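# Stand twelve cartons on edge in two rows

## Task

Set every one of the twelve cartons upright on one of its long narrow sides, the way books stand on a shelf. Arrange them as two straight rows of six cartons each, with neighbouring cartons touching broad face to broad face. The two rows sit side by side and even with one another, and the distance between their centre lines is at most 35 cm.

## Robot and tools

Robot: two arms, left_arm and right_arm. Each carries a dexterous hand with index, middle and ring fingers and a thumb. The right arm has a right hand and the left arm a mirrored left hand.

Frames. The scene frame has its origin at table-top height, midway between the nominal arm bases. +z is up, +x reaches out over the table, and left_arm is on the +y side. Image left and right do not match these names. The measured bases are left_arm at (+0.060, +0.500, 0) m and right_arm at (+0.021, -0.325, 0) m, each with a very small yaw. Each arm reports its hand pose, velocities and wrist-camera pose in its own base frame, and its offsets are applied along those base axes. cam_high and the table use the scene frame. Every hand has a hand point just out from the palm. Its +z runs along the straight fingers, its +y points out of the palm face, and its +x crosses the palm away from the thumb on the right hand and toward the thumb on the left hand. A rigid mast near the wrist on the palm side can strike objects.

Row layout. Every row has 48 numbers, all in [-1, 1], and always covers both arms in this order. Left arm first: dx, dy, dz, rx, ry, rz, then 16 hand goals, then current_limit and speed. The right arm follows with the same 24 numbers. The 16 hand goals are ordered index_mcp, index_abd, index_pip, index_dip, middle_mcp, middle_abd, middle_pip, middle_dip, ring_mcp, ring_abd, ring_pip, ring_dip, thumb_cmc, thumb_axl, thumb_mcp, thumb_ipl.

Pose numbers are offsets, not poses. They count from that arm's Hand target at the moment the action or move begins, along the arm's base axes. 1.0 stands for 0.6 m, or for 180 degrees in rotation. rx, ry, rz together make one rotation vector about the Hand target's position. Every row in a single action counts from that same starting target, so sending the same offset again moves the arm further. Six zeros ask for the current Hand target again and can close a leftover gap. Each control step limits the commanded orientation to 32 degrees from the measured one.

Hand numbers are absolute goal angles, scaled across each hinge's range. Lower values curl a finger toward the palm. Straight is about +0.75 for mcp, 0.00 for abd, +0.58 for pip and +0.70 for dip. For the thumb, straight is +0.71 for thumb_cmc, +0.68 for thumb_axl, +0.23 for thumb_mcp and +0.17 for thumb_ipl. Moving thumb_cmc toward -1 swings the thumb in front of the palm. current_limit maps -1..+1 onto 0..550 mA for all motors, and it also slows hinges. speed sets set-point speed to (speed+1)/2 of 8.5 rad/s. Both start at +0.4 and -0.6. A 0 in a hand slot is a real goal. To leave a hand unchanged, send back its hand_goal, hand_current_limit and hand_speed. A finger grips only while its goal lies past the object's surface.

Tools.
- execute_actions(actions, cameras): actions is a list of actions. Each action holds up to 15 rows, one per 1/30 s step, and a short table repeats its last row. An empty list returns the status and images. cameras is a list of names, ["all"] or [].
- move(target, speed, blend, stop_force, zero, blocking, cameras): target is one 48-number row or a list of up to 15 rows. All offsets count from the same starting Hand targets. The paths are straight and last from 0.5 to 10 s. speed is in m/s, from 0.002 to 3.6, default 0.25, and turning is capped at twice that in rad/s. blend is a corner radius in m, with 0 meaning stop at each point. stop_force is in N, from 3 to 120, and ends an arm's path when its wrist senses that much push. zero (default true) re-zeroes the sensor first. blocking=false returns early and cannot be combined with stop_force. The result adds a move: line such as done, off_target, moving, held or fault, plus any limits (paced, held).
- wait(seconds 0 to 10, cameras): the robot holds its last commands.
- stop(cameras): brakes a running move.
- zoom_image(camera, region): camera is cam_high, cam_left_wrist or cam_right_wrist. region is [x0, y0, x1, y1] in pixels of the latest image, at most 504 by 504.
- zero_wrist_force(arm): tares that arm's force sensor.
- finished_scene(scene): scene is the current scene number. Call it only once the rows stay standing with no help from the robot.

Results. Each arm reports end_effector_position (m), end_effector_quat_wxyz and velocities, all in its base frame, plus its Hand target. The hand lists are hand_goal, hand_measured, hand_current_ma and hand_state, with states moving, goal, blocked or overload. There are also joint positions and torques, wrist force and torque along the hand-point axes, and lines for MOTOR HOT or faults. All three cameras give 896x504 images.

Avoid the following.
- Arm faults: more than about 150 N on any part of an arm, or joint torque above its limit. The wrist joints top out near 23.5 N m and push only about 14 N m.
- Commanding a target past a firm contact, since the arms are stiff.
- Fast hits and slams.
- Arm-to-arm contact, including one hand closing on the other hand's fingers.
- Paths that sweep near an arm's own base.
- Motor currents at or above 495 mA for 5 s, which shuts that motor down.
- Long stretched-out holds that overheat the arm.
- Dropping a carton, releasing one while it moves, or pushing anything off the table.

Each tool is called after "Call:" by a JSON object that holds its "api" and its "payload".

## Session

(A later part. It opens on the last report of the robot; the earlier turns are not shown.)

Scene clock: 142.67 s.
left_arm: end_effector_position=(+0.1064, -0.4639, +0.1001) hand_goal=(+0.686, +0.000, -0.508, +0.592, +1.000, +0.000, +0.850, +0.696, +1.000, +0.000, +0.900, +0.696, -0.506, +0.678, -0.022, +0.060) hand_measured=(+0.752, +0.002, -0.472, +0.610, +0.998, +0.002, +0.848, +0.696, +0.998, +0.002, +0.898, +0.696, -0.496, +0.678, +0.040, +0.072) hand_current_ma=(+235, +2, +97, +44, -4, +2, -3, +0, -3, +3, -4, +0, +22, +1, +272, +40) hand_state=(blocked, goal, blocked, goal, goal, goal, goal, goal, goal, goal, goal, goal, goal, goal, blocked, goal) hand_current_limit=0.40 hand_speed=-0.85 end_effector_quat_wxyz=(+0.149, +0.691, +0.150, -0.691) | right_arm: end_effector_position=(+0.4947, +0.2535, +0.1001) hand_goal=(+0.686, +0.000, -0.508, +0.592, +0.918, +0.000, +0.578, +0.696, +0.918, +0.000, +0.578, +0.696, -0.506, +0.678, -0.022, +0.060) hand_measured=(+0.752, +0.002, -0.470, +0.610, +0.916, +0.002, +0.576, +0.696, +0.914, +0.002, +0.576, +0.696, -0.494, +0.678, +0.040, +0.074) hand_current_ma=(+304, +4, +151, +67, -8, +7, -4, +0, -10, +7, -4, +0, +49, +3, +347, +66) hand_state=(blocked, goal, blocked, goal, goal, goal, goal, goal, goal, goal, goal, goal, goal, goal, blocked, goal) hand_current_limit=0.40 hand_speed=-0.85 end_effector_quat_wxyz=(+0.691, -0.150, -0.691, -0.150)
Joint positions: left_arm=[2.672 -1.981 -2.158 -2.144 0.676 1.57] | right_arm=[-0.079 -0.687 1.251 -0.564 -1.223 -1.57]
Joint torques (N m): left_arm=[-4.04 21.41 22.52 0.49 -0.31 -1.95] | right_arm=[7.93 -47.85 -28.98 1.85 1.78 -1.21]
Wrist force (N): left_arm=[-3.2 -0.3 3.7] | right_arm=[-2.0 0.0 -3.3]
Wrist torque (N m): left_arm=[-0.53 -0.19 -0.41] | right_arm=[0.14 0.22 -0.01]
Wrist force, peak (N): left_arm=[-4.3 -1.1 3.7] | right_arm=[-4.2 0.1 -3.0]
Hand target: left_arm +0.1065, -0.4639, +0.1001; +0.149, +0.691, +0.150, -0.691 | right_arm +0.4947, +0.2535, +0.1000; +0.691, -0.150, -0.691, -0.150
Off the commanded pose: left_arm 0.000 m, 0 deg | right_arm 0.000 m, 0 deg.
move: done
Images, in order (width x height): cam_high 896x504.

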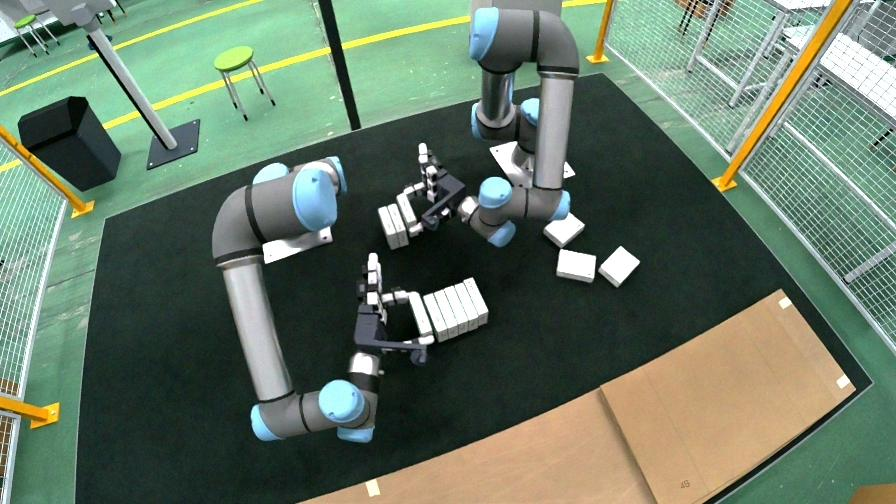

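Call:
{"api": "wait", "payload": {"seconds": 0.1, "cameras": ["cam_high"]}}

Call:
{"api": "zoom_image", "payload": {"camera": "cam_high", "region": [372, 180, 428, 256]}}

Call:
{"api": "zoom_image", "payload": {"camera": "cam_high", "region": [400, 250, 500, 350]}}

Scene clock: 143.73 s.
left_arm: end_effector_position=(+0.1064, -0.4639, +0.1001) hand_goal=(+0.686, +0.000, -0.508, +0.592, +1.000, +0.000, +0.850, +0.696, +1.000, +0.000, +0.900, +0.696, -0.506, +0.678, -0.022, +0.060) hand_measured=(+0.752, +0.002, -0.472, +0.610, +0.998, +0.002, +0.848, +0.696, +0.998, +0.002, +0.898, +0.696, -0.496, +0.678, +0.040, +0.072) hand_current_ma=(+235, +2, +97, +44, -4, +2, -3, +0, -3, +3, -4, +0, +22, +1, +272, +40) hand_state=(blocked, goal, blocked, goal, goal, goal, goal, goal, goal, goal, goal, goal, goal, goal, blocked, goal) hand_current_limit=0.40 hand_speed=-0.85 end_effector_quat_wxyz=(+0.149, +0.691, +0.150, -0.691) | right_arm: end_effector_position=(+0.4947, +0.2535, +0.1000) hand_goal=(+0.686, +0.000, -0.508, +0.592, +0.918, +0.000, +0.578, +0.696, +0.918, +0.000, +0.578, +0.696, -0.506, +0.678, -0.022, +0.060) hand_measured=(+0.752, +0.002, -0.470, +0.610, +0.916, +0.002, +0.576, +0.696, +0.914, +0.002, +0.576, +0.696, -0.494, +0.678, +0.040, +0.074) hand_current_ma=(+304, +4, +151, +67, -8, +7, -4, +0, -10, +7, -4, +0, +49, +3, +347, +66) hand_state=(blocked, goal, blocked, goal, goal, goal, goal, goal, goal, goal, goal, goal, goal, goal, blocked, goal) hand_current_limit=0.40 hand_speed=-0.85 end_effector_quat_wxyz=(+0.691, -0.150, -0.691, -0.150)
Joint positions: left_arm=[2.672 -1.982 -2.158 -2.144 0.676 1.57] | right_arm=[-0.079 -0.687 1.251 -0.564 -1.223 -1.57]
Joint torques (N m): left_arm=[7.59 21.34 22.81 0.18 1.68 -1.71] | right_arm=[9.07 -45.62 -29.39 -0.19 0.67 -1.05]
Wrist force (N): left_arm=[-3.2 -0.3 3.6] | right_arm=[-2.0 -0.1 -3.2]
Wrist torque (N m): left_arm=[-0.52 -0.19 -0.42] | right_arm=[0.12 0.23 -0.01]
Wrist force, peak (N): left_arm=[-3.3 -0.2 3.7] | right_arm=[-2.2 -0.2 -3.4]
Hand target: left_arm +0.1065, -0.4639, +0.1001; +0.149, +0.691, +0.150, -0.691 | right_arm +0.4947, +0.2535, +0.1000; +0.691, -0.150, -0.691, -0.150
Off the commanded pose: left_arm 0.000 m, 0 deg | right_arm 0.000 m, 0 deg.
wait: 0.10 s; at rest from the start
Images, in order (width x height): cam_high 896x504.

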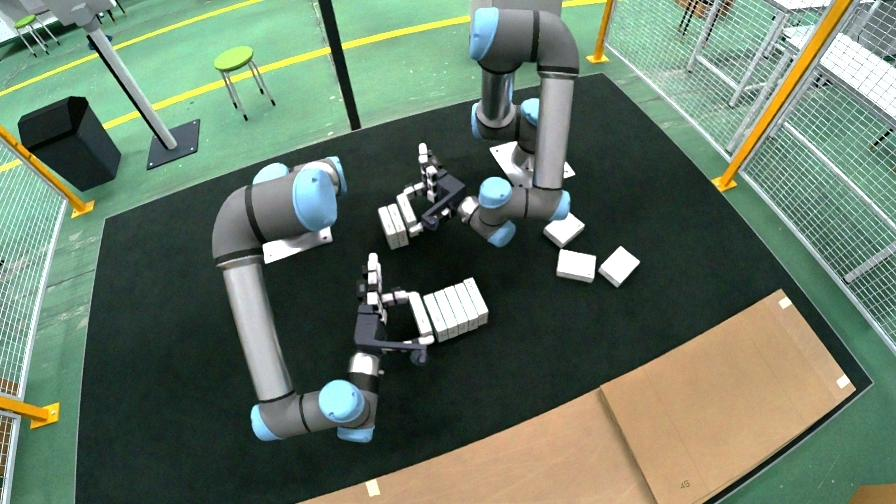

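Scaled by 6.632 from the camera's 896x504 image, which has a finer 1280x720 frame.

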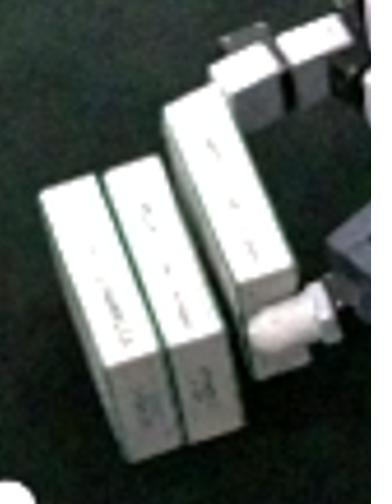

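Scaled by 5.040 from the camera's 896x504 image, which has a finer 1280x720 frame.

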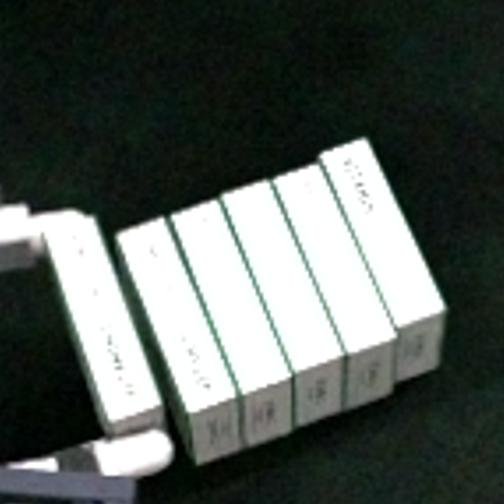

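Call:
{"api": "move", "payload": {"target": [[0,0,-0.03333,0,0,0,0.686,0,-0.508,0.592,1.0,0,0.85,0.696,1.0,0,0.9,0.696,-0.506,0.678,-0.022,0.06,0.4,-0.85,0,0,-0.03333,0,0,0,0.686,0,-0.508,0.592,0.918,0,0.578,0.696,0.918,0,0.578,0.696,-0.506,0.678,-0.022,0.06,0.4,-0.85],[0,-0.02167,-0.03333,0,0,0,0.686,0,-0.508,0.592,1.0,0,0.85,0.696,1.0,0,0.9,0.696,-0.506,0.678,-0.022,0.06,0.4,-0.85,0,0.02167,-0.03333,0,0,0,0.686,0,-0.508,0.592,0.918,0,0.578,0.696,0.918,0,0.578,0.696,-0.506,0.678,-0.022,0.06,0.4,-0.85]], "speed": [0.1,0.045]}}

Call:
{"api": "move", "payload": {"target": [0,0,-0.045,0,0,0,0.686,0,-0.508,0.592,1.0,0,0.85,0.696,1.0,0,0.9,0.696,-0.506,0.678,-0.022,0.06,0.4,-0.85,0,0,-0.045,0,0,0,0.686,0,-0.508,0.592,0.918,0,0.578,0.696,0.918,0,0.578,0.696,-0.506,0.678,-0.022,0.06,0.4,-0.85], "speed": 0.02, "stop_force": 3.5, "cameras": ["cam_high"]}}

Call:
{"api": "zoom_image", "payload": {"camera": "cam_high", "region": [372, 180, 472, 350]}}

Scene clock: 145.53 s.
left_arm: end_effector_position=(+0.1065, -0.4769, +0.0800) hand_goal=(+0.686, +0.000, -0.508, +0.592, +1.000, +0.000, +0.850, +0.696, +1.000, +0.000, +0.900, +0.696, -0.506, +0.678, -0.022, +0.060) hand_measured=(+0.752, +0.002, -0.472, +0.610, +0.998, +0.002, +0.848, +0.696, +0.998, +0.002, +0.898, +0.696, -0.496, +0.678, +0.040, +0.072) hand_current_ma=(+235, +2, +97, +44, -3, +2, -3, +0, -3, +3, -4, +0, +22, +1, +272, +40) hand_state=(blocked, goal, blocked, goal, goal, goal, goal, goal, goal, goal, goal, goal, goal, goal, blocked, goal) hand_current_limit=0.40 hand_speed=-0.85 end_effector_quat_wxyz=(+0.149, +0.691, +0.150, -0.691) end_effector_velocity=(-0.001, +0.002, +0.000) end_effector_angular_velocity=(+0.000, +0.000, -0.002) | right_arm: end_effector_position=(+0.4947, +0.2666, +0.0800) hand_goal=(+0.686, +0.000, -0.508, +0.592, +0.918, +0.000, +0.578, +0.696, +0.918, +0.000, +0.578, +0.696, -0.506, +0.678, -0.022, +0.060) hand_measured=(+0.752, +0.002, -0.470, +0.610, +0.916, +0.002, +0.576, +0.696, +0.916, +0.002, +0.576, +0.696, -0.494, +0.678, +0.038, +0.074) hand_current_ma=(+304, +4, +151, +67, -7, +7, -4, +0, -8, +7, -4, +0, +49, +3, +345, +66) hand_state=(blocked, goal, blocked, goal, goal, goal, goal, goal, goal, goal, goal, goal, goal, goal, blocked, goal) hand_current_limit=0.40 hand_speed=-0.85 end_effector_quat_wxyz=(+0.691, -0.150, -0.691, -0.150)
Joint positions: left_arm=[2.642 -2.044 -2.138 -2.102 0.646 1.57] | right_arm=[-0.059 -0.656 1.25 -0.594 -1.203 -1.57]
Joint velocities: left_arm=[0.003 0.002 -0.004 0.002 0.005 0] | right_arm=[within noise]
Joint torques (N m): left_arm=[8.27 42.82 1.42 0.34 1.76 -0.47] | right_arm=[-7.8 -52.7 -14.45 3.19 -2.05 -0.96]
Wrist force (N): left_arm=[-3.1 -1.0 3.9] | right_arm=[-2.2 -0.2 -2.9]
Wrist torque (N m): left_arm=[-0.59 -0.20 -0.39] | right_arm=[0.11 0.21 -0.02]
Wrist force, peak (N): left_arm=[-3.4 -0.7 4.1] | right_arm=[-2.9 0.0 -3.3]
Hand target: left_arm +0.1065, -0.4769, +0.0801; +0.149, +0.691, +0.150, -0.691 | right_arm +0.4947, +0.2665, +0.0800; +0.691, -0.150, -0.691, -0.150
Off the commanded pose: left_arm 0.000 m, 0 deg | right_arm 0.000 m, 0 deg.
move: done

Scene clock: 147.27 s.
left_arm: end_effector_position=(+0.1065, -0.4769, +0.0690) hand_goal=(+0.686, +0.000, -0.508, +0.592, +1.000, +0.000, +0.850, +0.696, +1.000, +0.000, +0.900, +0.696, -0.506, +0.678, -0.022, +0.060) hand_measured=(+0.752, +0.002, -0.472, +0.610, +0.998, +0.002, +0.848, +0.696, +0.998, +0.002, +0.898, +0.696, -0.512, +0.674, +0.038, +0.074) hand_current_ma=(+235, +1, +99, +44, -3, +2, -3, +0, -3, +3, -4, +0, -12, -7, +265, +41) hand_state=(blocked, goal, blocked, goal, goal, goal, goal, goal, goal, goal, goal, goal, goal, goal, blocked, goal) hand_current_limit=0.40 hand_speed=-0.85 end_effector_quat_wxyz=(+0.149, +0.691, +0.150, -0.691) | right_arm: end_effector_position=(+0.4947, +0.2665, +0.0671) hand_goal=(+0.686, +0.000, -0.508, +0.592, +0.918, +0.000, +0.578, +0.696, +0.918, +0.000, +0.578, +0.696, -0.506, +0.678, -0.022, +0.060) hand_measured=(+0.752, +0.002, -0.468, +0.610, +0.916, +0.002, +0.576, +0.696, +0.916, +0.002, +0.576, +0.696, -0.518, +0.672, +0.036, +0.074) hand_current_ma=(+304, +4, +164, +70, -7, +7, -4, +0, -8, +7, -4, +0, -43, -21, +324, +68) hand_state=(blocked, goal, blocked, goal, goal, goal, goal, goal, goal, goal, goal, goal, goal, goal, blocked, goal) hand_current_limit=0.40 hand_speed=-0.85 end_effector_quat_wxyz=(+0.691, -0.150, -0.691, -0.150)
Joint positions: left_arm=[2.643 -2.071 -2.14 -2.072 0.646 1.57] | right_arm=[-0.059 -0.638 1.253 -0.615 -1.203 -1.57]
Joint torques (N m): left_arm=[4.68 33.93 21.36 -0.11 1.34 1.46] | right_arm=[-6.28 -57.71 -28.82 4.81 -1.97 -0.71]
Wrist force (N): left_arm=[-3.7 -0.8 4.0] | right_arm=[-1.4 0.0 -3.1]
Wrist torque (N m): left_arm=[-0.57 -0.16 -0.34] | right_arm=[0.13 0.17 -0.05]
Wrist force, peak (N): left_arm=[-6.8 -1.8 4.0] | right_arm=[-1.9 -0.3 -3.6]
Hand target: left_arm +0.1064, -0.4769, +0.0690; +0.149, +0.691, +0.150, -0.691 (not the last commanded pose) | right_arm +0.4947, +0.2665, +0.0671; +0.691, -0.150, -0.691, -0.150 (not the last commanded pose)
Off the commanded pose: left_arm 0.016 m, 0 deg | right_arm 0.014 m, 0 deg.
move: contact (left_arm, right_arm)
Images, in order (width x height): cam_high 896x504.

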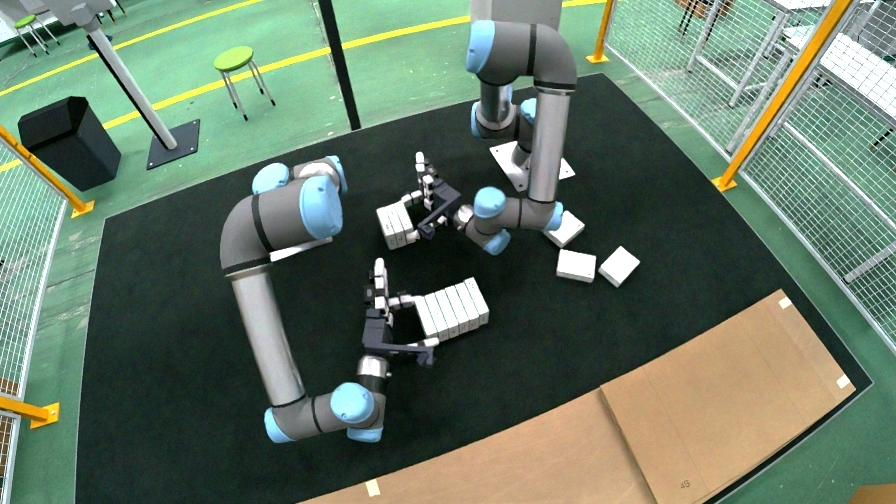

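Scaled by 2.965 from the camera's 896x504 image, which has a finer 1280x720 frame.

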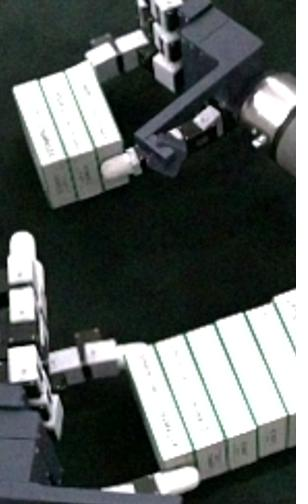

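Call:
{"api": "zoom_image", "payload": {"camera": "cam_high", "region": [372, 180, 428, 256]}}

Call:
{"api": "zoom_image", "payload": {"camera": "cam_high", "region": [400, 260, 500, 350]}}

Scaled by 6.632 from the camera's 896x504 image, which has a finer 1280x720 frame.

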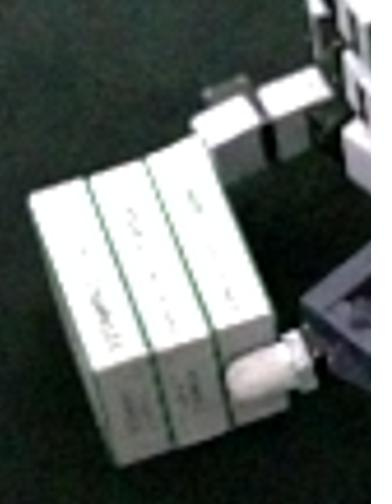

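Scaled by 5.040 from the camera's 896x504 image, which has a finer 1280x720 frame.

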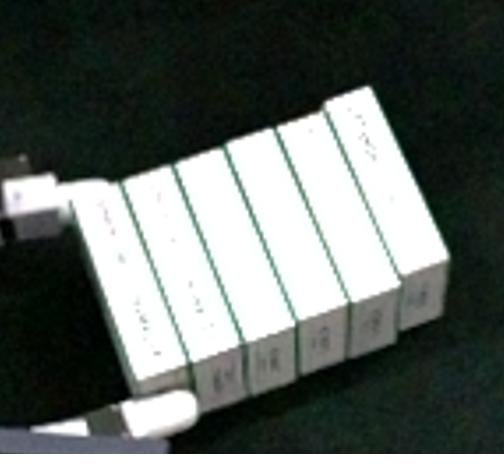

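Call:
{"api": "move", "payload": {"target": [[0,0,0,0,0,0,0.864,0,-0.508,0.592,1.0,0,0.85,0.696,1.0,0,0.9,0.696,-0.506,0.678,0.136,0.06,0.4,-0.85,0,0,0,0,0,0,0.864,0,-0.508,0.592,0.918,0,0.578,0.696,0.918,0,0.578,0.696,-0.506,0.678,0.136,0.06,0.4,-0.85],[0,0,0.25,0,0,0,0.864,0,-0.508,0.592,1.0,0,0.85,0.696,1.0,0,0.9,0.696,-0.506,0.678,0.136,0.06,0.4,-0.85,0,0,0.25,0,0,0,0.864,0,-0.508,0.592,0.918,0,0.578,0.696,0.918,0,0.578,0.696,-0.506,0.678,0.136,0.06,0.4,-0.85],[0.2745,0.6963,0.2183,0.4253,-0.3117,-0.3075,0.864,0,-0.508,0.592,1.0,0,0.85,0.696,1.0,0,0.9,0.696,-0.506,0.678,0.136,0.06,0.4,-0.85,0,-0.3,0.33,0,0,0,0.864,0,-0.508,0.592,0.918,0,0.578,0.696,0.918,0,0.578,0.696,-0.506,0.678,0.136,0.06,0.4,-0.85],[0.2745,0.6963,0.0267,0.4253,-0.3117,-0.3075,0.864,0,-0.508,0.592,1.0,0,0.85,0.696,1.0,0,0.9,0.696,-0.506,0.678,0.136,0.06,0.4,-0.85,0,-0.3,0.33,0,0,0,0.864,0,-0.508,0.592,0.918,0,0.578,0.696,0.918,0,0.578,0.696,-0.506,0.678,0.136,0.06,0.4,-0.85]], "speed": [0.1,0.3,0.5,0.3], "blend": [0,0.02,0.02,0], "cameras": ["cam_high","cam_left_wrist"]}}

Call:
{"api": "zoom_image", "payload": {"camera": "cam_left_wrist", "region": [0, 0, 400, 250]}}

Call:
{"api": "zoom_image", "payload": {"camera": "cam_high", "region": [372, 180, 500, 350]}}

Scene clock: 153.53 s.
left_arm: end_effector_position=(+0.2712, -0.0591, +0.0851) hand_goal=(+0.864, +0.000, -0.508, +0.592, +1.000, +0.000, +0.850, +0.696, +1.000, +0.000, +0.900, +0.696, -0.506, +0.678, +0.136, +0.060) hand_measured=(+0.858, +0.002, -0.506, +0.594, +0.990, +0.002, +0.848, +0.696, +0.992, +0.002, +0.898, +0.696, -0.506, +0.678, +0.134, +0.062) hand_current_ma=(-13, +1, +3, +4, -19, +3, -3, +0, -18, +3, -3, +0, +1, -1, -3, +3) hand_state=(goal, goal, goal, goal, goal, goal, goal, goal, goal, goal, goal, goal, goal, goal, goal, goal) hand_current_limit=0.40 hand_speed=-0.85 end_effector_quat_wxyz=(-0.531, +0.833, +0.133, -0.084) end_effector_velocity=(+0.002, +0.000, +0.000) end_effector_angular_velocity=(-0.001, -0.006, +0.000) | right_arm: end_effector_position=(+0.4947, +0.0865, +0.2651) hand_goal=(+0.864, +0.000, -0.508, +0.592, +0.918, +0.000, +0.578, +0.696, +0.918, +0.000, +0.578, +0.696, -0.506, +0.678, +0.136, +0.060) hand_measured=(+0.862, +0.002, -0.504, +0.594, +0.916, +0.002, +0.576, +0.696, +0.916, +0.002, +0.576, +0.696, -0.496, +0.676, +0.134, +0.062) hand_current_ma=(-8, +4, +10, +10, -6, +8, -4, +0, -8, +7, -4, +0, +34, -4, -7, +8) hand_state=(goal, goal, goal, goal, goal, goal, goal, goal, goal, goal, goal, goal, goal, goal, goal, goal) hand_current_limit=0.40 hand_speed=-0.85 end_effector_quat_wxyz=(+0.691, -0.150, -0.691, -0.150)
Joint positions: left_arm=[2.85 -1.552 -2.284 -1.763 2.411 0.545] | right_arm=[-0.327 -0.851 1.095 -0.244 -1.471 -1.57]
Joint velocities: left_arm=[0 -0.001 0 0.006 0.001 -0.001] | right_arm=[within noise]
Joint torques (N m): left_arm=[8.06 8.68 13.23 1.77 1.49 -1.89] | right_arm=[8.85 -51.91 -10.47 -0.26 1.99 -1.07]
Wrist force (N): left_arm=[-0.5 -2.1 2.0] | right_arm=[-1.7 -0.2 -2.7]
Wrist torque (N m): left_arm=[-0.20 -0.03 -0.17] | right_arm=[0.06 0.21 -0.03]
Wrist force, peak (N): left_arm=[-5.1 1.2 4.4] | right_arm=[-4.0 0.0 -3.0]
Hand target: left_arm +0.2711, -0.0591, +0.0850; -0.531, +0.833, +0.133, -0.084 | right_arm +0.4947, +0.0865, +0.2651; +0.691, -0.150, -0.691, -0.150
Off the commanded pose: left_arm 0.000 m, 0 deg | right_arm 0.000 m, 0 deg.
move: done
camera_calibration:
cam_left_wrist: T_world_to_cam=[[-0.796821, 0.0635674, 0.600863, 0.147428], [0.550722, -0.332684, 0.765524, -0.284151], [0.24856, 0.940894, 0.230081, 0.0974703], [0, 0, 0, 1]] pos_world=[0.249735, -0.195613, 0.106514]
Images, in order (width x height): cam_high 896x504, cam_left_wrist 896x504.

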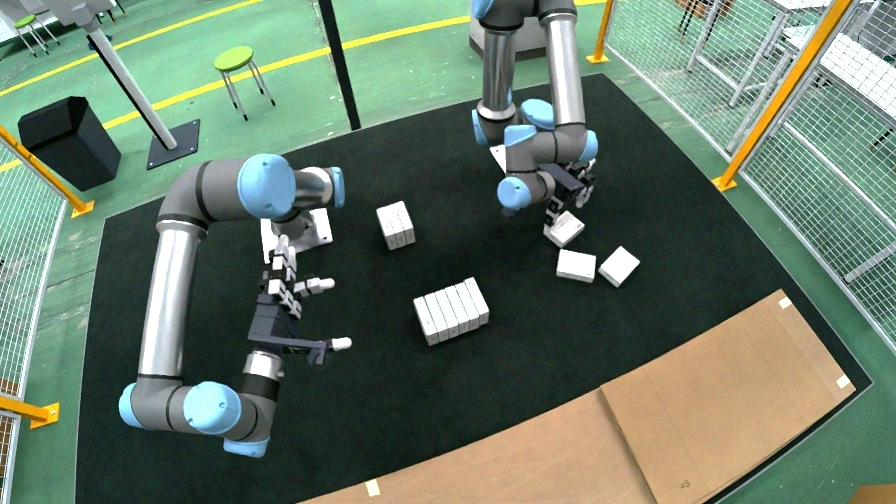

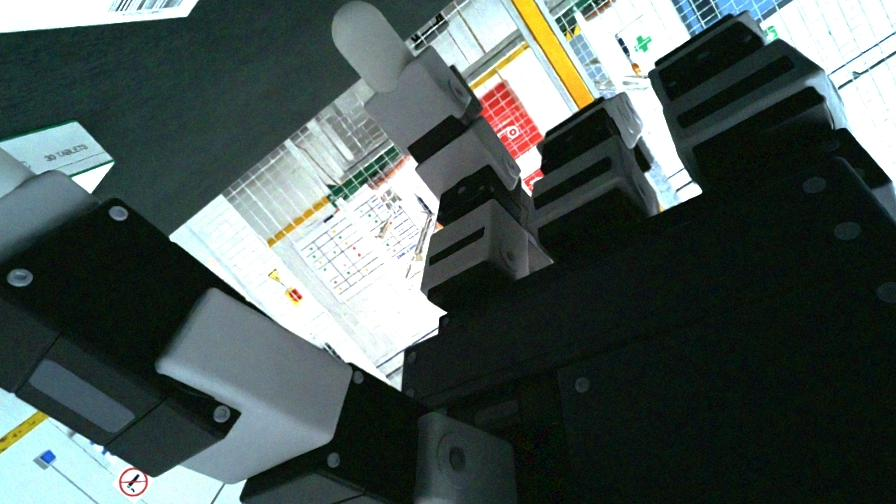

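Scaled by 1.260 from the camera's 896x504 image, which has a finer 1280x720 frame.

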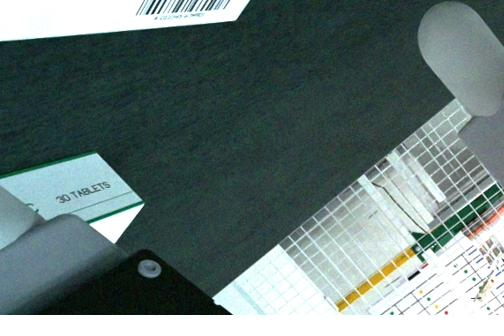

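Scaled by 2.965 from the camera's 896x504 image, which has a finer 1280x720 frame.

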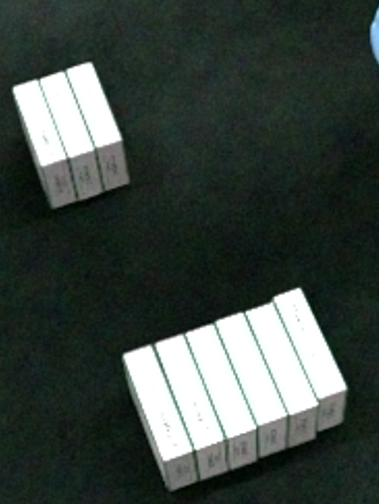

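Call:
{"api": "move", "payload": {"target": [[0.0015,0.0042,0,0,0,0,0.864,0,-0.508,0.592,1.0,0,0.85,0.696,1.0,0,0.9,0.696,-0.506,0.678,0.136,0.06,0.4,-0.85,0,0,0,0,0,0,0.864,0,-0.508,0.592,0.918,0,0.578,0.696,0.918,0,0.578,0.696,-0.506,0.678,0.136,0.06,0.4,-0.85],[0.0015,0.0042,-0.0918,0,0,0,0.864,0,-0.508,0.592,1.0,0,0.85,0.696,1.0,0,0.9,0.696,-0.506,0.678,0.136,0.06,0.4,-0.85,0,0,0,0,0,0,0.864,0,-0.508,0.592,0.918,0,0.578,0.696,0.918,0,0.578,0.696,-0.506,0.678,0.136,0.06,0.4,-0.85]], "speed": 0.06, "stop_force": 4.5}}

Call:
{"api": "move", "payload": {"target": [0,0,0,0,0,0,0.686,0,-0.508,0.592,1.0,0,0.85,0.696,1.0,0,0.9,0.696,-0.506,0.678,-0.022,0.06,0.4,-0.85,0,0,0,0,0,0,0.864,0,-0.508,0.592,0.918,0,0.578,0.696,0.918,0,0.578,0.696,-0.506,0.678,0.136,0.06,0.4,-0.85], "cameras": ["cam_high"]}}

Call:
{"api": "zoom_image", "payload": {"camera": "cam_high", "region": [520, 180, 650, 290]}}

Scene clock: 156.13 s.
left_arm: end_effector_position=(+0.2720, -0.0566, +0.0299) hand_goal=(+0.864, +0.000, -0.508, +0.592, +1.000, +0.000, +0.850, +0.696, +1.000, +0.000, +0.900, +0.696, -0.506, +0.678, +0.136, +0.060) hand_measured=(+0.858, +0.002, -0.506, +0.594, +0.990, +0.002, +0.848, +0.696, +0.992, +0.002, +0.898, +0.696, -0.506, +0.678, +0.134, +0.062) hand_current_ma=(-13, +1, +3, +4, -19, +3, -3, +0, -18, +3, -3, +0, +1, -1, -3, +3) hand_state=(goal, goal, goal, goal, goal, goal, goal, goal, goal, goal, goal, goal, goal, goal, goal, goal) hand_current_limit=0.40 hand_speed=-0.85 end_effector_quat_wxyz=(-0.531, +0.833, +0.133, -0.084) | right_arm: end_effector_position=(+0.4947, +0.0865, +0.2651) hand_goal=(+0.864, +0.000, -0.508, +0.592, +0.918, +0.000, +0.578, +0.696, +0.918, +0.000, +0.578, +0.696, -0.506, +0.678, +0.136, +0.060) hand_measured=(+0.862, +0.002, -0.504, +0.594, +0.916, +0.002, +0.576, +0.696, +0.916, +0.002, +0.576, +0.696, -0.496, +0.676, +0.134, +0.062) hand_current_ma=(-8, +4, +10, +10, -6, +8, -4, +0, -8, +7, -4, +0, +34, -4, -7, +8) hand_state=(goal, goal, goal, goal, goal, goal, goal, goal, goal, goal, goal, goal, goal, goal, goal, goal) hand_current_limit=0.40 hand_speed=-0.85 end_effector_quat_wxyz=(+0.691, -0.150, -0.691, -0.150)
Joint positions: left_arm=[2.858 -1.676 -2.354 -1.564 2.417 0.552] | right_arm=[-0.327 -0.851 1.095 -0.244 -1.471 -1.57]
Joint torques (N m): left_arm=[7.61 30.83 26.12 1.38 2.83 1.85] | right_arm=[9.75 -51.88 -9.62 -0.2 1.75 -0.49]
Wrist force (N): left_arm=[-0.6 -2.1 1.3] | right_arm=[-1.9 -0.1 -2.9]
Wrist torque (N m): left_arm=[-0.12 0.00 -0.31] | right_arm=[0.08 0.23 -0.05]
Wrist force, peak (N): left_arm=[-0.4 -3.0 1.7] | right_arm=[-1.7 0.0 -3.1]
Hand target: left_arm +0.2720, -0.0566, +0.0299; -0.531, +0.833, +0.133, -0.084 | right_arm +0.4947, +0.0865, +0.2651; +0.691, -0.150, -0.691, -0.150
Off the commanded pose: left_arm 0.000 m, 0 deg | right_arm 0.000 m, 0 deg.
move: done

Scene clock: 156.70 s.
left_arm: end_effector_position=(+0.2721, -0.0566, +0.0299) hand_goal=(+0.686, +0.000, -0.508, +0.592, +1.000, +0.000, +0.850, +0.696, +1.000, +0.000, +0.900, +0.696, -0.506, +0.678, -0.022, +0.060) hand_measured=(+0.756, +0.002, -0.490, +0.598, +0.990, +0.002, +0.848, +0.696, +0.992, +0.002, +0.898, +0.696, -0.506, +0.678, +0.052, +0.072) hand_current_ma=(+247, +1, +43, +13, -19, +3, -3, +0, -18, +3, -3, +0, +1, -1, +348, +38) hand_state=(blocked, goal, goal, goal, goal, goal, goal, goal, goal, goal, goal, goal, goal, goal, blocked, goal) hand_current_limit=0.40 hand_speed=-0.85 end_effector_quat_wxyz=(-0.531, +0.833, +0.133, -0.084) | right_arm: end_effector_position=(+0.4947, +0.0865, +0.2651) hand_goal=(+0.864, +0.000, -0.508, +0.592, +0.918, +0.000, +0.578, +0.696, +0.918, +0.000, +0.578, +0.696, -0.506, +0.678, +0.136, +0.060) hand_measured=(+0.862, +0.002, -0.504, +0.594, +0.916, +0.002, +0.576, +0.696, +0.916, +0.002, +0.576, +0.696, -0.496, +0.676, +0.134, +0.062) hand_current_ma=(-8, +4, +10, +10, -6, +8, -4, +0, -8, +7, -4, +0, +34, -4, -7, +8) hand_state=(goal, goal, goal, goal, goal, goal, goal, goal, goal, goal, goal, goal, goal, goal, goal, goal) hand_current_limit=0.40 hand_speed=-0.85 end_effector_quat_wxyz=(+0.691, -0.150, -0.691, -0.150)
Joint positions: left_arm=[2.858 -1.676 -2.354 -1.564 2.417 0.552] | right_arm=[-0.327 -0.851 1.095 -0.244 -1.471 -1.57]
Joint torques (N m): left_arm=[7.13 28.84 24.95 1.5 2.28 1.82] | right_arm=[9.63 -51.83 -10.23 -0.16 2.01 -0.46]
Wrist force (N): left_arm=[-0.8 -4.3 -0.5] | right_arm=[-1.6 -0.1 -2.8]
Wrist torque (N m): left_arm=[-0.19 0.07 -0.36] | right_arm=[0.07 0.20 -0.03]
Wrist force, peak (N): left_arm=[-1.0 -4.5 -0.5] | right_arm=[-1.7 -0.3 -3.1]
Hand target: left_arm +0.2720, -0.0566, +0.0299; -0.531, +0.833, +0.133, -0.084 | right_arm +0.4947, +0.0865, +0.2651; +0.691, -0.150, -0.691, -0.150
Off the commanded pose: left_arm 0.000 m, 0 deg | right_arm 0.000 m, 0 deg.
move: done
Images, in order (width x height): cam_high 896x504.

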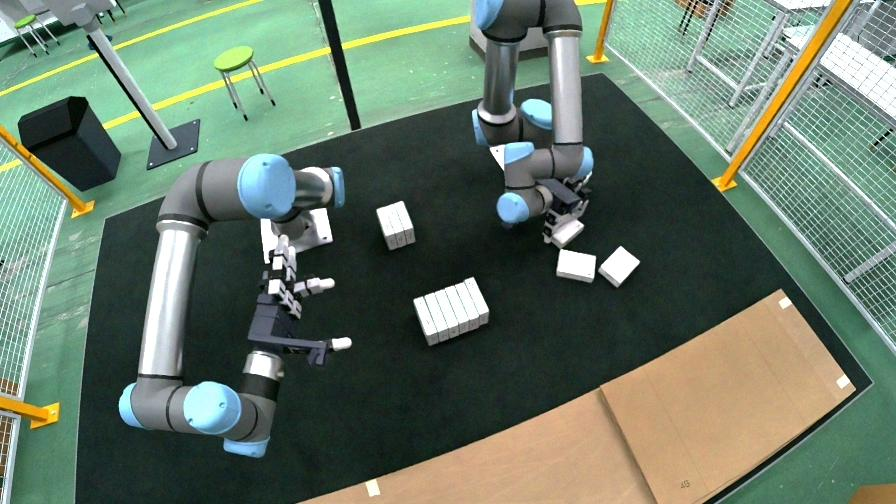

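Scaled by 3.877 from the camera's 896x504 image, which has a finer 1280x720 frame.

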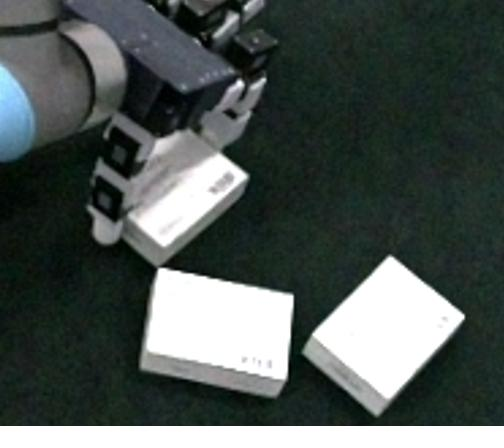

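Call:
{"api": "move", "payload": {"target": [[0,0,0.2167,0,0,0,0.686,0,-0.508,0.592,1.0,0,0.85,0.696,1.0,0,0.9,0.696,-0.506,0.678,-0.022,0.06,0.4,-0.85,0,0,0,0,0,0,0.864,0,-0.508,0.592,0.918,0,0.578,0.696,0.918,0,0.578,0.696,-0.506,0.678,0.136,0.06,0.4,-0.85],[-0.2758,-0.6407,0.2835,-0.4253,0.3117,0.3075,0.686,0,-0.508,0.592,1.0,0,0.85,0.696,1.0,0,0.9,0.696,-0.506,0.678,-0.022,0.06,0.4,-0.85,0,0,0,0,0,0,0.864,0,-0.508,0.592,0.918,0,0.578,0.696,0.918,0,0.578,0.696,-0.506,0.678,0.136,0.06,0.4,-0.85],[-0.2758,-0.6407,0.1168,-0.4253,0.3117,0.3075,0.686,0,-0.508,0.592,1.0,0,0.85,0.696,1.0,0,0.9,0.696,-0.506,0.678,-0.022,0.06,0.4,-0.85,0,0,0,0,0,0,0.864,0,-0.508,0.592,0.918,0,0.578,0.696,0.918,0,0.578,0.696,-0.506,0.678,0.136,0.06,0.4,-0.85]], "speed": [0.25,0.5,0.3], "blend": [0.02,0.02,0], "cameras": ["cam_high"]}}

Call:
{"api": "zoom_image", "payload": {"camera": "cam_high", "region": [372, 180, 428, 256]}}

Scene clock: 160.40 s.
left_arm: end_effector_position=(+0.1066, -0.4410, +0.1001) hand_goal=(+0.686, +0.000, -0.508, +0.592, +1.000, +0.000, +0.850, +0.696, +1.000, +0.000, +0.900, +0.696, -0.506, +0.678, -0.022, +0.060) hand_measured=(+0.752, +0.002, -0.472, +0.610, +0.998, +0.002, +0.848, +0.696, +0.998, +0.002, +0.898, +0.696, -0.494, +0.680, +0.040, +0.072) hand_current_ma=(+233, +2, +97, +44, -4, +3, -3, +0, -3, +3, -3, +0, +26, +2, +270, +39) hand_state=(blocked, goal, blocked, goal, goal, goal, goal, goal, goal, goal, goal, goal, goal, goal, blocked, goal) hand_current_limit=0.40 hand_speed=-0.85 end_effector_quat_wxyz=(+0.149, +0.691, +0.150, -0.691) | right_arm: end_effector_position=(+0.4947, +0.0865, +0.2651) hand_goal=(+0.864, +0.000, -0.508, +0.592, +0.918, +0.000, +0.578, +0.696, +0.918, +0.000, +0.578, +0.696, -0.506, +0.678, +0.136, +0.060) hand_measured=(+0.862, +0.002, -0.504, +0.594, +0.916, +0.002, +0.576, +0.696, +0.916, +0.002, +0.576, +0.696, -0.496, +0.676, +0.134, +0.062) hand_current_ma=(-8, +4, +10, +10, -6, +8, -4, +0, -8, +7, -4, +0, +34, -4, -7, +8) hand_state=(goal, goal, goal, goal, goal, goal, goal, goal, goal, goal, goal, goal, goal, goal, goal, goal) hand_current_limit=0.40 hand_speed=-0.85 end_effector_quat_wxyz=(+0.691, -0.150, -0.691, -0.150)
Joint positions: left_arm=[2.728 -1.955 -2.205 -2.123 0.732 1.57] | right_arm=[-0.327 -0.851 1.095 -0.244 -1.471 -1.57]
Joint torques (N m): left_arm=[-6.14 19.36 13.29 0.05 0.41 0.3] | right_arm=[9.46 -51.48 -9.91 -0.24 1.79 0.26]
Wrist force (N): left_arm=[-2.5 -0.2 3.4] | right_arm=[-1.7 -0.2 -2.8]
Wrist torque (N m): left_arm=[-0.48 -0.25 -0.39] | right_arm=[0.06 0.21 -0.04]
Wrist force, peak (N): left_arm=[-4.7 -0.4 4.2] | right_arm=[-1.8 -0.2 -3.1]
Hand target: left_arm +0.1066, -0.4410, +0.1000; +0.149, +0.691, +0.150, -0.691 | right_arm +0.4947, +0.0865, +0.2651; +0.691, -0.150, -0.691, -0.150
Off the commanded pose: left_arm 0.000 m, 0 deg | right_arm 0.000 m, 0 deg.
move: done
Images, in order (width x height): cam_high 896x504.

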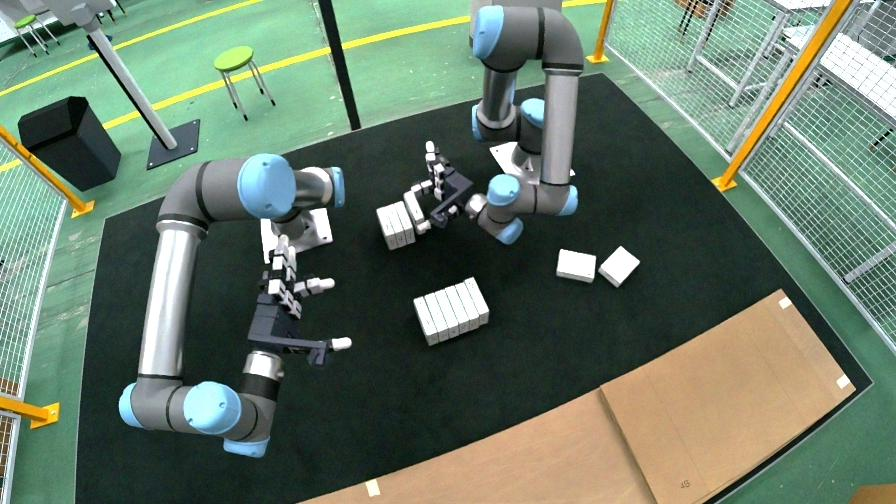

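Scaled by 6.632 from the camera's 896x504 image, which has a finer 1280x720 frame.

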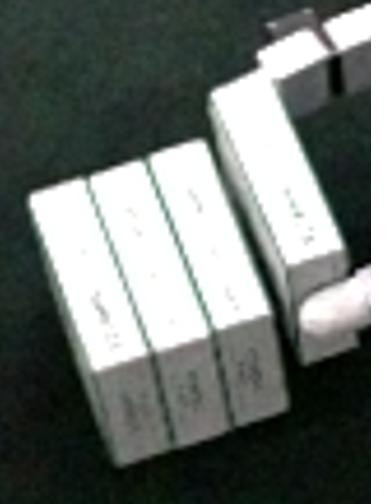

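Call:
{"api": "move", "payload": {"target": [[-0.0033,0,-0.03333,0,0,0,0.686,0,-0.508,0.592,1.0,0,0.85,0.696,1.0,0,0.9,0.696,-0.506,0.678,-0.022,0.06,0.4,-0.85,0,0,0,0,0,0,0.864,0,-0.508,0.592,0.918,0,0.578,0.696,0.918,0,0.578,0.696,-0.506,0.678,0.136,0.06,0.4,-0.85],[-0.0033,-0.0192,-0.03333,0,0,0,0.686,0,-0.508,0.592,1.0,0,0.85,0.696,1.0,0,0.9,0.696,-0.506,0.678,-0.022,0.06,0.4,-0.85,0,0,0,0,0,0,0.864,0,-0.508,0.592,0.918,0,0.578,0.696,0.918,0,0.578,0.696,-0.506,0.678,0.136,0.06,0.4,-0.85]], "speed": [0.1,0.045]}}

Call:
{"api": "move", "payload": {"target": [0,0,-0.045,0,0,0,0.686,0,-0.508,0.592,1.0,0,0.85,0.696,1.0,0,0.9,0.696,-0.506,0.678,-0.022,0.06,0.4,-0.85,0,0,0,0,0,0,0.864,0,-0.508,0.592,0.918,0,0.578,0.696,0.918,0,0.578,0.696,-0.506,0.678,0.136,0.06,0.4,-0.85], "speed": 0.02, "stop_force": 3.5, "cameras": ["cam_high"]}}

Call:
{"api": "zoom_image", "payload": {"camera": "cam_high", "region": [372, 180, 428, 256]}}

Scene clock: 162.00 s.
left_arm: end_effector_position=(+0.1046, -0.4526, +0.0800) hand_goal=(+0.686, +0.000, -0.508, +0.592, +1.000, +0.000, +0.850, +0.696, +1.000, +0.000, +0.900, +0.696, -0.506, +0.678, -0.022, +0.060) hand_measured=(+0.752, +0.002, -0.472, +0.610, +0.998, +0.002, +0.848, +0.696, +0.998, +0.002, +0.898, +0.696, -0.494, +0.680, +0.040, +0.072) hand_current_ma=(+233, +2, +97, +44, -3, +3, -3, +0, -3, +3, -3, +0, +26, +2, +270, +39) hand_state=(blocked, goal, blocked, goal, goal, goal, goal, goal, goal, goal, goal, goal, goal, goal, blocked, goal) hand_current_limit=0.40 hand_speed=-0.85 end_effector_quat_wxyz=(+0.149, +0.691, +0.150, -0.691) end_effector_velocity=(-0.001, +0.002, +0.000) end_effector_angular_velocity=(+0.000, +0.000, -0.002) | right_arm: end_effector_position=(+0.4947, +0.0865, +0.2651) hand_goal=(+0.864, +0.000, -0.508, +0.592, +0.918, +0.000, +0.578, +0.696, +0.918, +0.000, +0.578, +0.696, -0.506, +0.678, +0.136, +0.060) hand_measured=(+0.862, +0.002, -0.504, +0.594, +0.916, +0.002, +0.576, +0.696, +0.916, +0.002, +0.576, +0.696, -0.496, +0.676, +0.134, +0.062) hand_current_ma=(-8, +4, +10, +10, -6, +8, -4, +0, -8, +7, -4, +0, +34, -4, -7, +8) hand_state=(goal, goal, goal, goal, goal, goal, goal, goal, goal, goal, goal, goal, goal, goal, goal, goal) hand_current_limit=0.40 hand_speed=-0.85 end_effector_quat_wxyz=(+0.691, -0.150, -0.691, -0.150)
Joint positions: left_arm=[2.697 -2.016 -2.193 -2.074 0.701 1.57] | right_arm=[-0.327 -0.851 1.095 -0.244 -1.471 -1.57]
Joint velocities: left_arm=[0.003 0.001 -0.004 0.002 0.005 0] | right_arm=[within noise]
Joint torques (N m): left_arm=[5.99 40.32 0.74 0.15 1.69 0.87] | right_arm=[8.74 -51.62 -10.12 -0.06 1.72 0.67]
Wrist force (N): left_arm=[-2.5 -0.9 3.5] | right_arm=[-1.6 0.0 -2.9]
Wrist torque (N m): left_arm=[-0.55 -0.24 -0.35] | right_arm=[0.09 0.20 -0.03]
Wrist force, peak (N): left_arm=[-3.0 -0.3 3.8] | right_arm=[-1.7 -0.3 -3.1]
Hand target: left_arm +0.1046, -0.4525, +0.0800; +0.149, +0.691, +0.150, -0.691 | right_arm +0.4947, +0.0865, +0.2651; +0.691, -0.150, -0.691, -0.150
Off the commanded pose: left_arm 0.000 m, 0 deg | right_arm 0.000 m, 0 deg.
move: done

Scene clock: 163.60 s.
left_arm: end_effector_position=(+0.1046, -0.4525, +0.0689) hand_goal=(+0.686, +0.000, -0.508, +0.592, +1.000, +0.000, +0.850, +0.696, +1.000, +0.000, +0.900, +0.696, -0.506, +0.678, -0.022, +0.060) hand_measured=(+0.752, +0.002, -0.472, +0.610, +0.998, +0.002, +0.848, +0.696, +0.998, +0.002, +0.898, +0.696, -0.508, +0.676, +0.038, +0.072) hand_current_ma=(+233, +1, +99, +45, -3, +3, -3, +0, -3, +3, -3, +0, -2, -3, +263, +40) hand_state=(blocked, goal, blocked, goal, goal, goal, goal, goal, goal, goal, goal, goal, goal, goal, blocked, goal) hand_current_limit=0.40 hand_speed=-0.85 end_effector_quat_wxyz=(+0.149, +0.691, +0.150, -0.691) | right_arm: end_effector_position=(+0.4947, +0.0865, +0.2651) hand_goal=(+0.864, +0.000, -0.508, +0.592, +0.918, +0.000, +0.578, +0.696, +0.918, +0.000, +0.578, +0.696, -0.506, +0.678, +0.136, +0.060) hand_measured=(+0.862, +0.002, -0.504, +0.594, +0.916, +0.002, +0.576, +0.696, +0.916, +0.002, +0.576, +0.696, -0.496, +0.676, +0.134, +0.062) hand_current_ma=(-8, +4, +10, +10, -6, +8, -4, +0, -8, +7, -4, +0, +34, -4, -7, +8) hand_state=(goal, goal, goal, goal, goal, goal, goal, goal, goal, goal, goal, goal, goal, goal, goal, goal) hand_current_limit=0.40 hand_speed=-0.85 end_effector_quat_wxyz=(+0.691, -0.150, -0.691, -0.150)
Joint positions: left_arm=[2.697 -2.044 -2.196 -2.043 0.701 1.57] | right_arm=[-0.327 -0.851 1.095 -0.244 -1.471 -1.57]
Joint torques (N m): left_arm=[3.56 29.67 20.8 -0.24 0.82 1.14] | right_arm=[8.51 -51.9 -9.38 -0.17 1.52 1.1]
Wrist force (N): left_arm=[-3.6 -1.0 3.8] | right_arm=[-1.7 -0.1 -3.0]
Wrist torque (N m): left_arm=[-0.61 -0.18 -0.35] | right_arm=[0.07 0.21 -0.03]
Wrist force, peak (N): left_arm=[-5.9 -1.4 4.0] | right_arm=[-1.8 -0.2 -3.0]
Hand target: left_arm +0.1046, -0.4525, +0.0689; +0.149, +0.691, +0.150, -0.691 (not the last commanded pose) | right_arm +0.4947, +0.0865, +0.2651; +0.691, -0.150, -0.691, -0.150
Off the commanded pose: left_arm 0.016 m, 0 deg | right_arm 0.000 m, 0 deg.
move: contact (left_arm)
Images, in order (width x height): cam_high 896x504.

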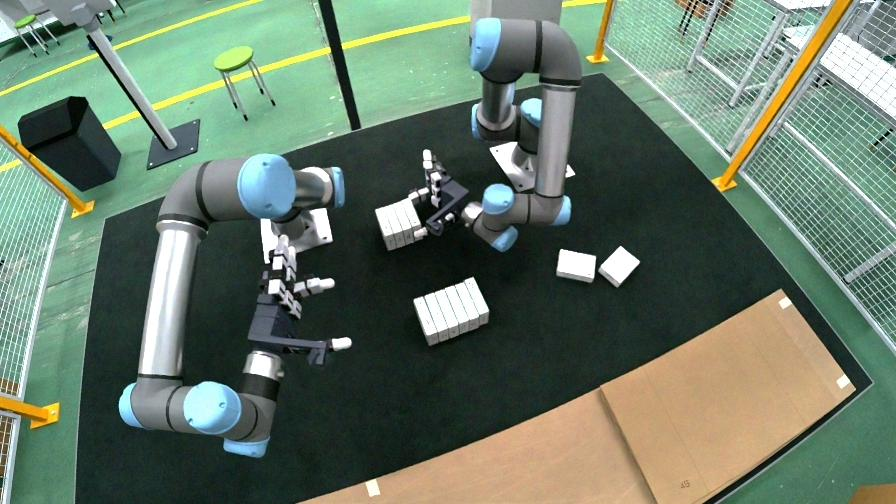

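Scaled by 6.632 from the camera's 896x504 image, which has a finer 1280x720 frame.

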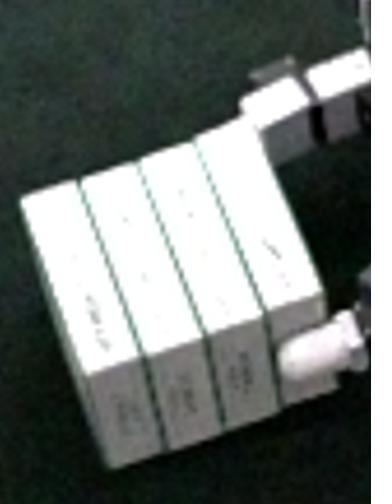

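Call:
{"api": "move", "payload": {"target": [[0,0,0,0,0,0,0.864,0,-0.508,0.592,1.0,0,0.85,0.696,1.0,0,0.9,0.696,-0.506,0.678,0.136,0.06,0.4,-0.85,0,0,0,0,0,0,0.864,0,-0.508,0.592,0.918,0,0.578,0.696,0.918,0,0.578,0.696,-0.506,0.678,0.136,0.06,0.4,-0.85],[0,0,0.25,0,0,0,0.864,0,-0.508,0.592,1.0,0,0.85,0.696,1.0,0,0.9,0.696,-0.506,0.678,0.136,0.06,0.4,-0.85,0,0,0,0,0,0,0.864,0,-0.508,0.592,0.918,0,0.578,0.696,0.918,0,0.578,0.696,-0.506,0.678,0.136,0.06,0.4,-0.85],[0.5702,0.5635,0.2185,0.4572,0.2421,0.2468,0.864,0,-0.508,0.592,1.0,0,0.85,0.696,1.0,0,0.9,0.696,-0.506,0.678,0.136,0.06,0.4,-0.85,0,0,0,0,0,0,0.864,0,-0.508,0.592,0.918,0,0.578,0.696,0.918,0,0.578,0.696,-0.506,0.678,0.136,0.06,0.4,-0.85],[0.5702,0.5635,0.0268,0.4572,0.2421,0.2468,0.864,0,-0.508,0.592,1.0,0,0.85,0.696,1.0,0,0.9,0.696,-0.506,0.678,0.136,0.06,0.4,-0.85,0,0,0,0,0,0,0.864,0,-0.508,0.592,0.918,0,0.578,0.696,0.918,0,0.578,0.696,-0.506,0.678,0.136,0.06,0.4,-0.85]], "speed": [0.1,0.3,0.5,0.3], "blend": [0,0.02,0.02,0], "cameras": ["cam_high","cam_left_wrist"]}}

Call:
{"api": "zoom_image", "payload": {"camera": "cam_left_wrist", "region": [0, 0, 400, 250]}}

Call:
{"api": "zoom_image", "payload": {"camera": "cam_high", "region": [372, 180, 500, 350]}}

Scene clock: 168.83 s.
left_arm: end_effector_position=(+0.4468, -0.1144, +0.0851) hand_goal=(+0.864, +0.000, -0.508, +0.592, +1.000, +0.000, +0.850, +0.696, +1.000, +0.000, +0.900, +0.696, -0.506, +0.678, +0.136, +0.060) hand_measured=(+0.858, +0.002, -0.506, +0.594, +0.990, +0.002, +0.848, +0.696, +0.992, +0.002, +0.898, +0.696, -0.504, +0.678, +0.134, +0.062) hand_current_ma=(-13, +2, +3, +4, -19, +3, -3, +0, -18, +3, -3, +0, +1, -1, -3, +3) hand_state=(goal, goal, goal, goal, goal, goal, goal, goal, goal, goal, goal, goal, goal, goal, goal, goal) hand_current_limit=0.40 hand_speed=-0.85 end_effector_quat_wxyz=(-0.156, +0.243, +0.807, -0.514) | right_arm: end_effector_position=(+0.4947, +0.0865, +0.2651) hand_goal=(+0.864, +0.000, -0.508, +0.592, +0.918, +0.000, +0.578, +0.696, +0.918, +0.000, +0.578, +0.696, -0.506, +0.678, +0.136, +0.060) hand_measured=(+0.862, +0.002, -0.504, +0.594, +0.916, +0.002, +0.576, +0.696, +0.916, +0.002, +0.576, +0.696, -0.496, +0.676, +0.134, +0.062) hand_current_ma=(-8, +4, +10, +10, -6, +8, -4, +0, -8, +7, -4, +0, +34, -4, -7, +8) hand_state=(goal, goal, goal, goal, goal, goal, goal, goal, goal, goal, goal, goal, goal, goal, goal, goal) hand_current_limit=0.40 hand_speed=-0.85 end_effector_quat_wxyz=(+0.691, -0.150, -0.691, -0.150)
Joint positions: left_arm=[3.411 -1.963 -1.748 -2.02 0.934 -0.353] | right_arm=[-0.327 -0.851 1.095 -0.244 -1.471 -1.57]
Joint torques (N m): left_arm=[-9.2 32.13 16.93 0.65 -0.97 0.12] | right_arm=[9.09 -51.88 -10.15 -0.07 1.39 1.3]
Wrist force (N): left_arm=[-1.1 -2.0 1.6] | right_arm=[-1.7 0.0 -2.8]
Wrist torque (N m): left_arm=[-0.13 0.09 -0.25] | right_arm=[0.08 0.21 -0.04]
Wrist force, peak (N): left_arm=[-4.8 -0.1 4.5] | right_arm=[-1.8 0.0 -3.1]
Hand target: left_arm +0.4467, -0.1144, +0.0850; -0.156, +0.243, +0.807, -0.515 | right_arm +0.4947, +0.0865, +0.2651; +0.691, -0.150, -0.691, -0.150
Off the commanded pose: left_arm 0.000 m, 0 deg | right_arm 0.000 m, 0 deg.
move: done
camera_calibration:
cam_left_wrist: T_world_to_cam=[[0.444226, -0.664876, 0.600503, -0.346947], [-0.0805961, 0.637893, 0.765896, -0.00620766], [-0.892282, -0.388629, 0.229782, 0.463405], [0, 0, 0, 1]] pos_world=[0.567111, -0.0466244, 0.106615]
Images, in order (width x height): cam_high 896x504, cam_left_wrist 896x504.

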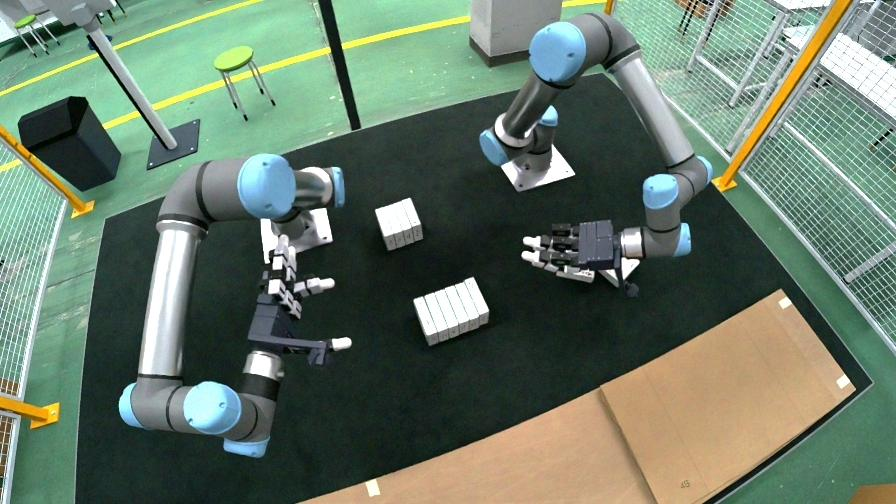

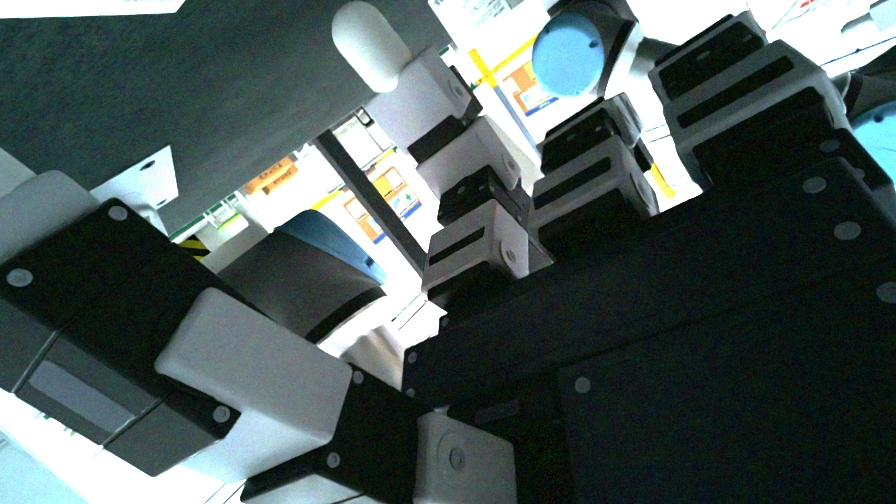

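Scaled by 1.260 from the camera's 896x504 image, which has a finer 1280x720 frame.

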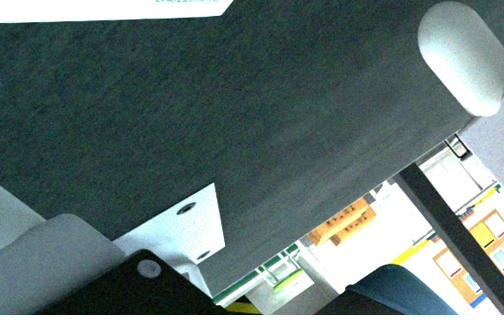

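Scaled by 2.965 from the camera's 896x504 image, which has a finer 1280x720 frame.

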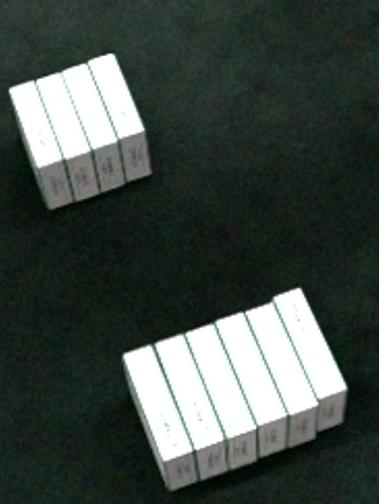

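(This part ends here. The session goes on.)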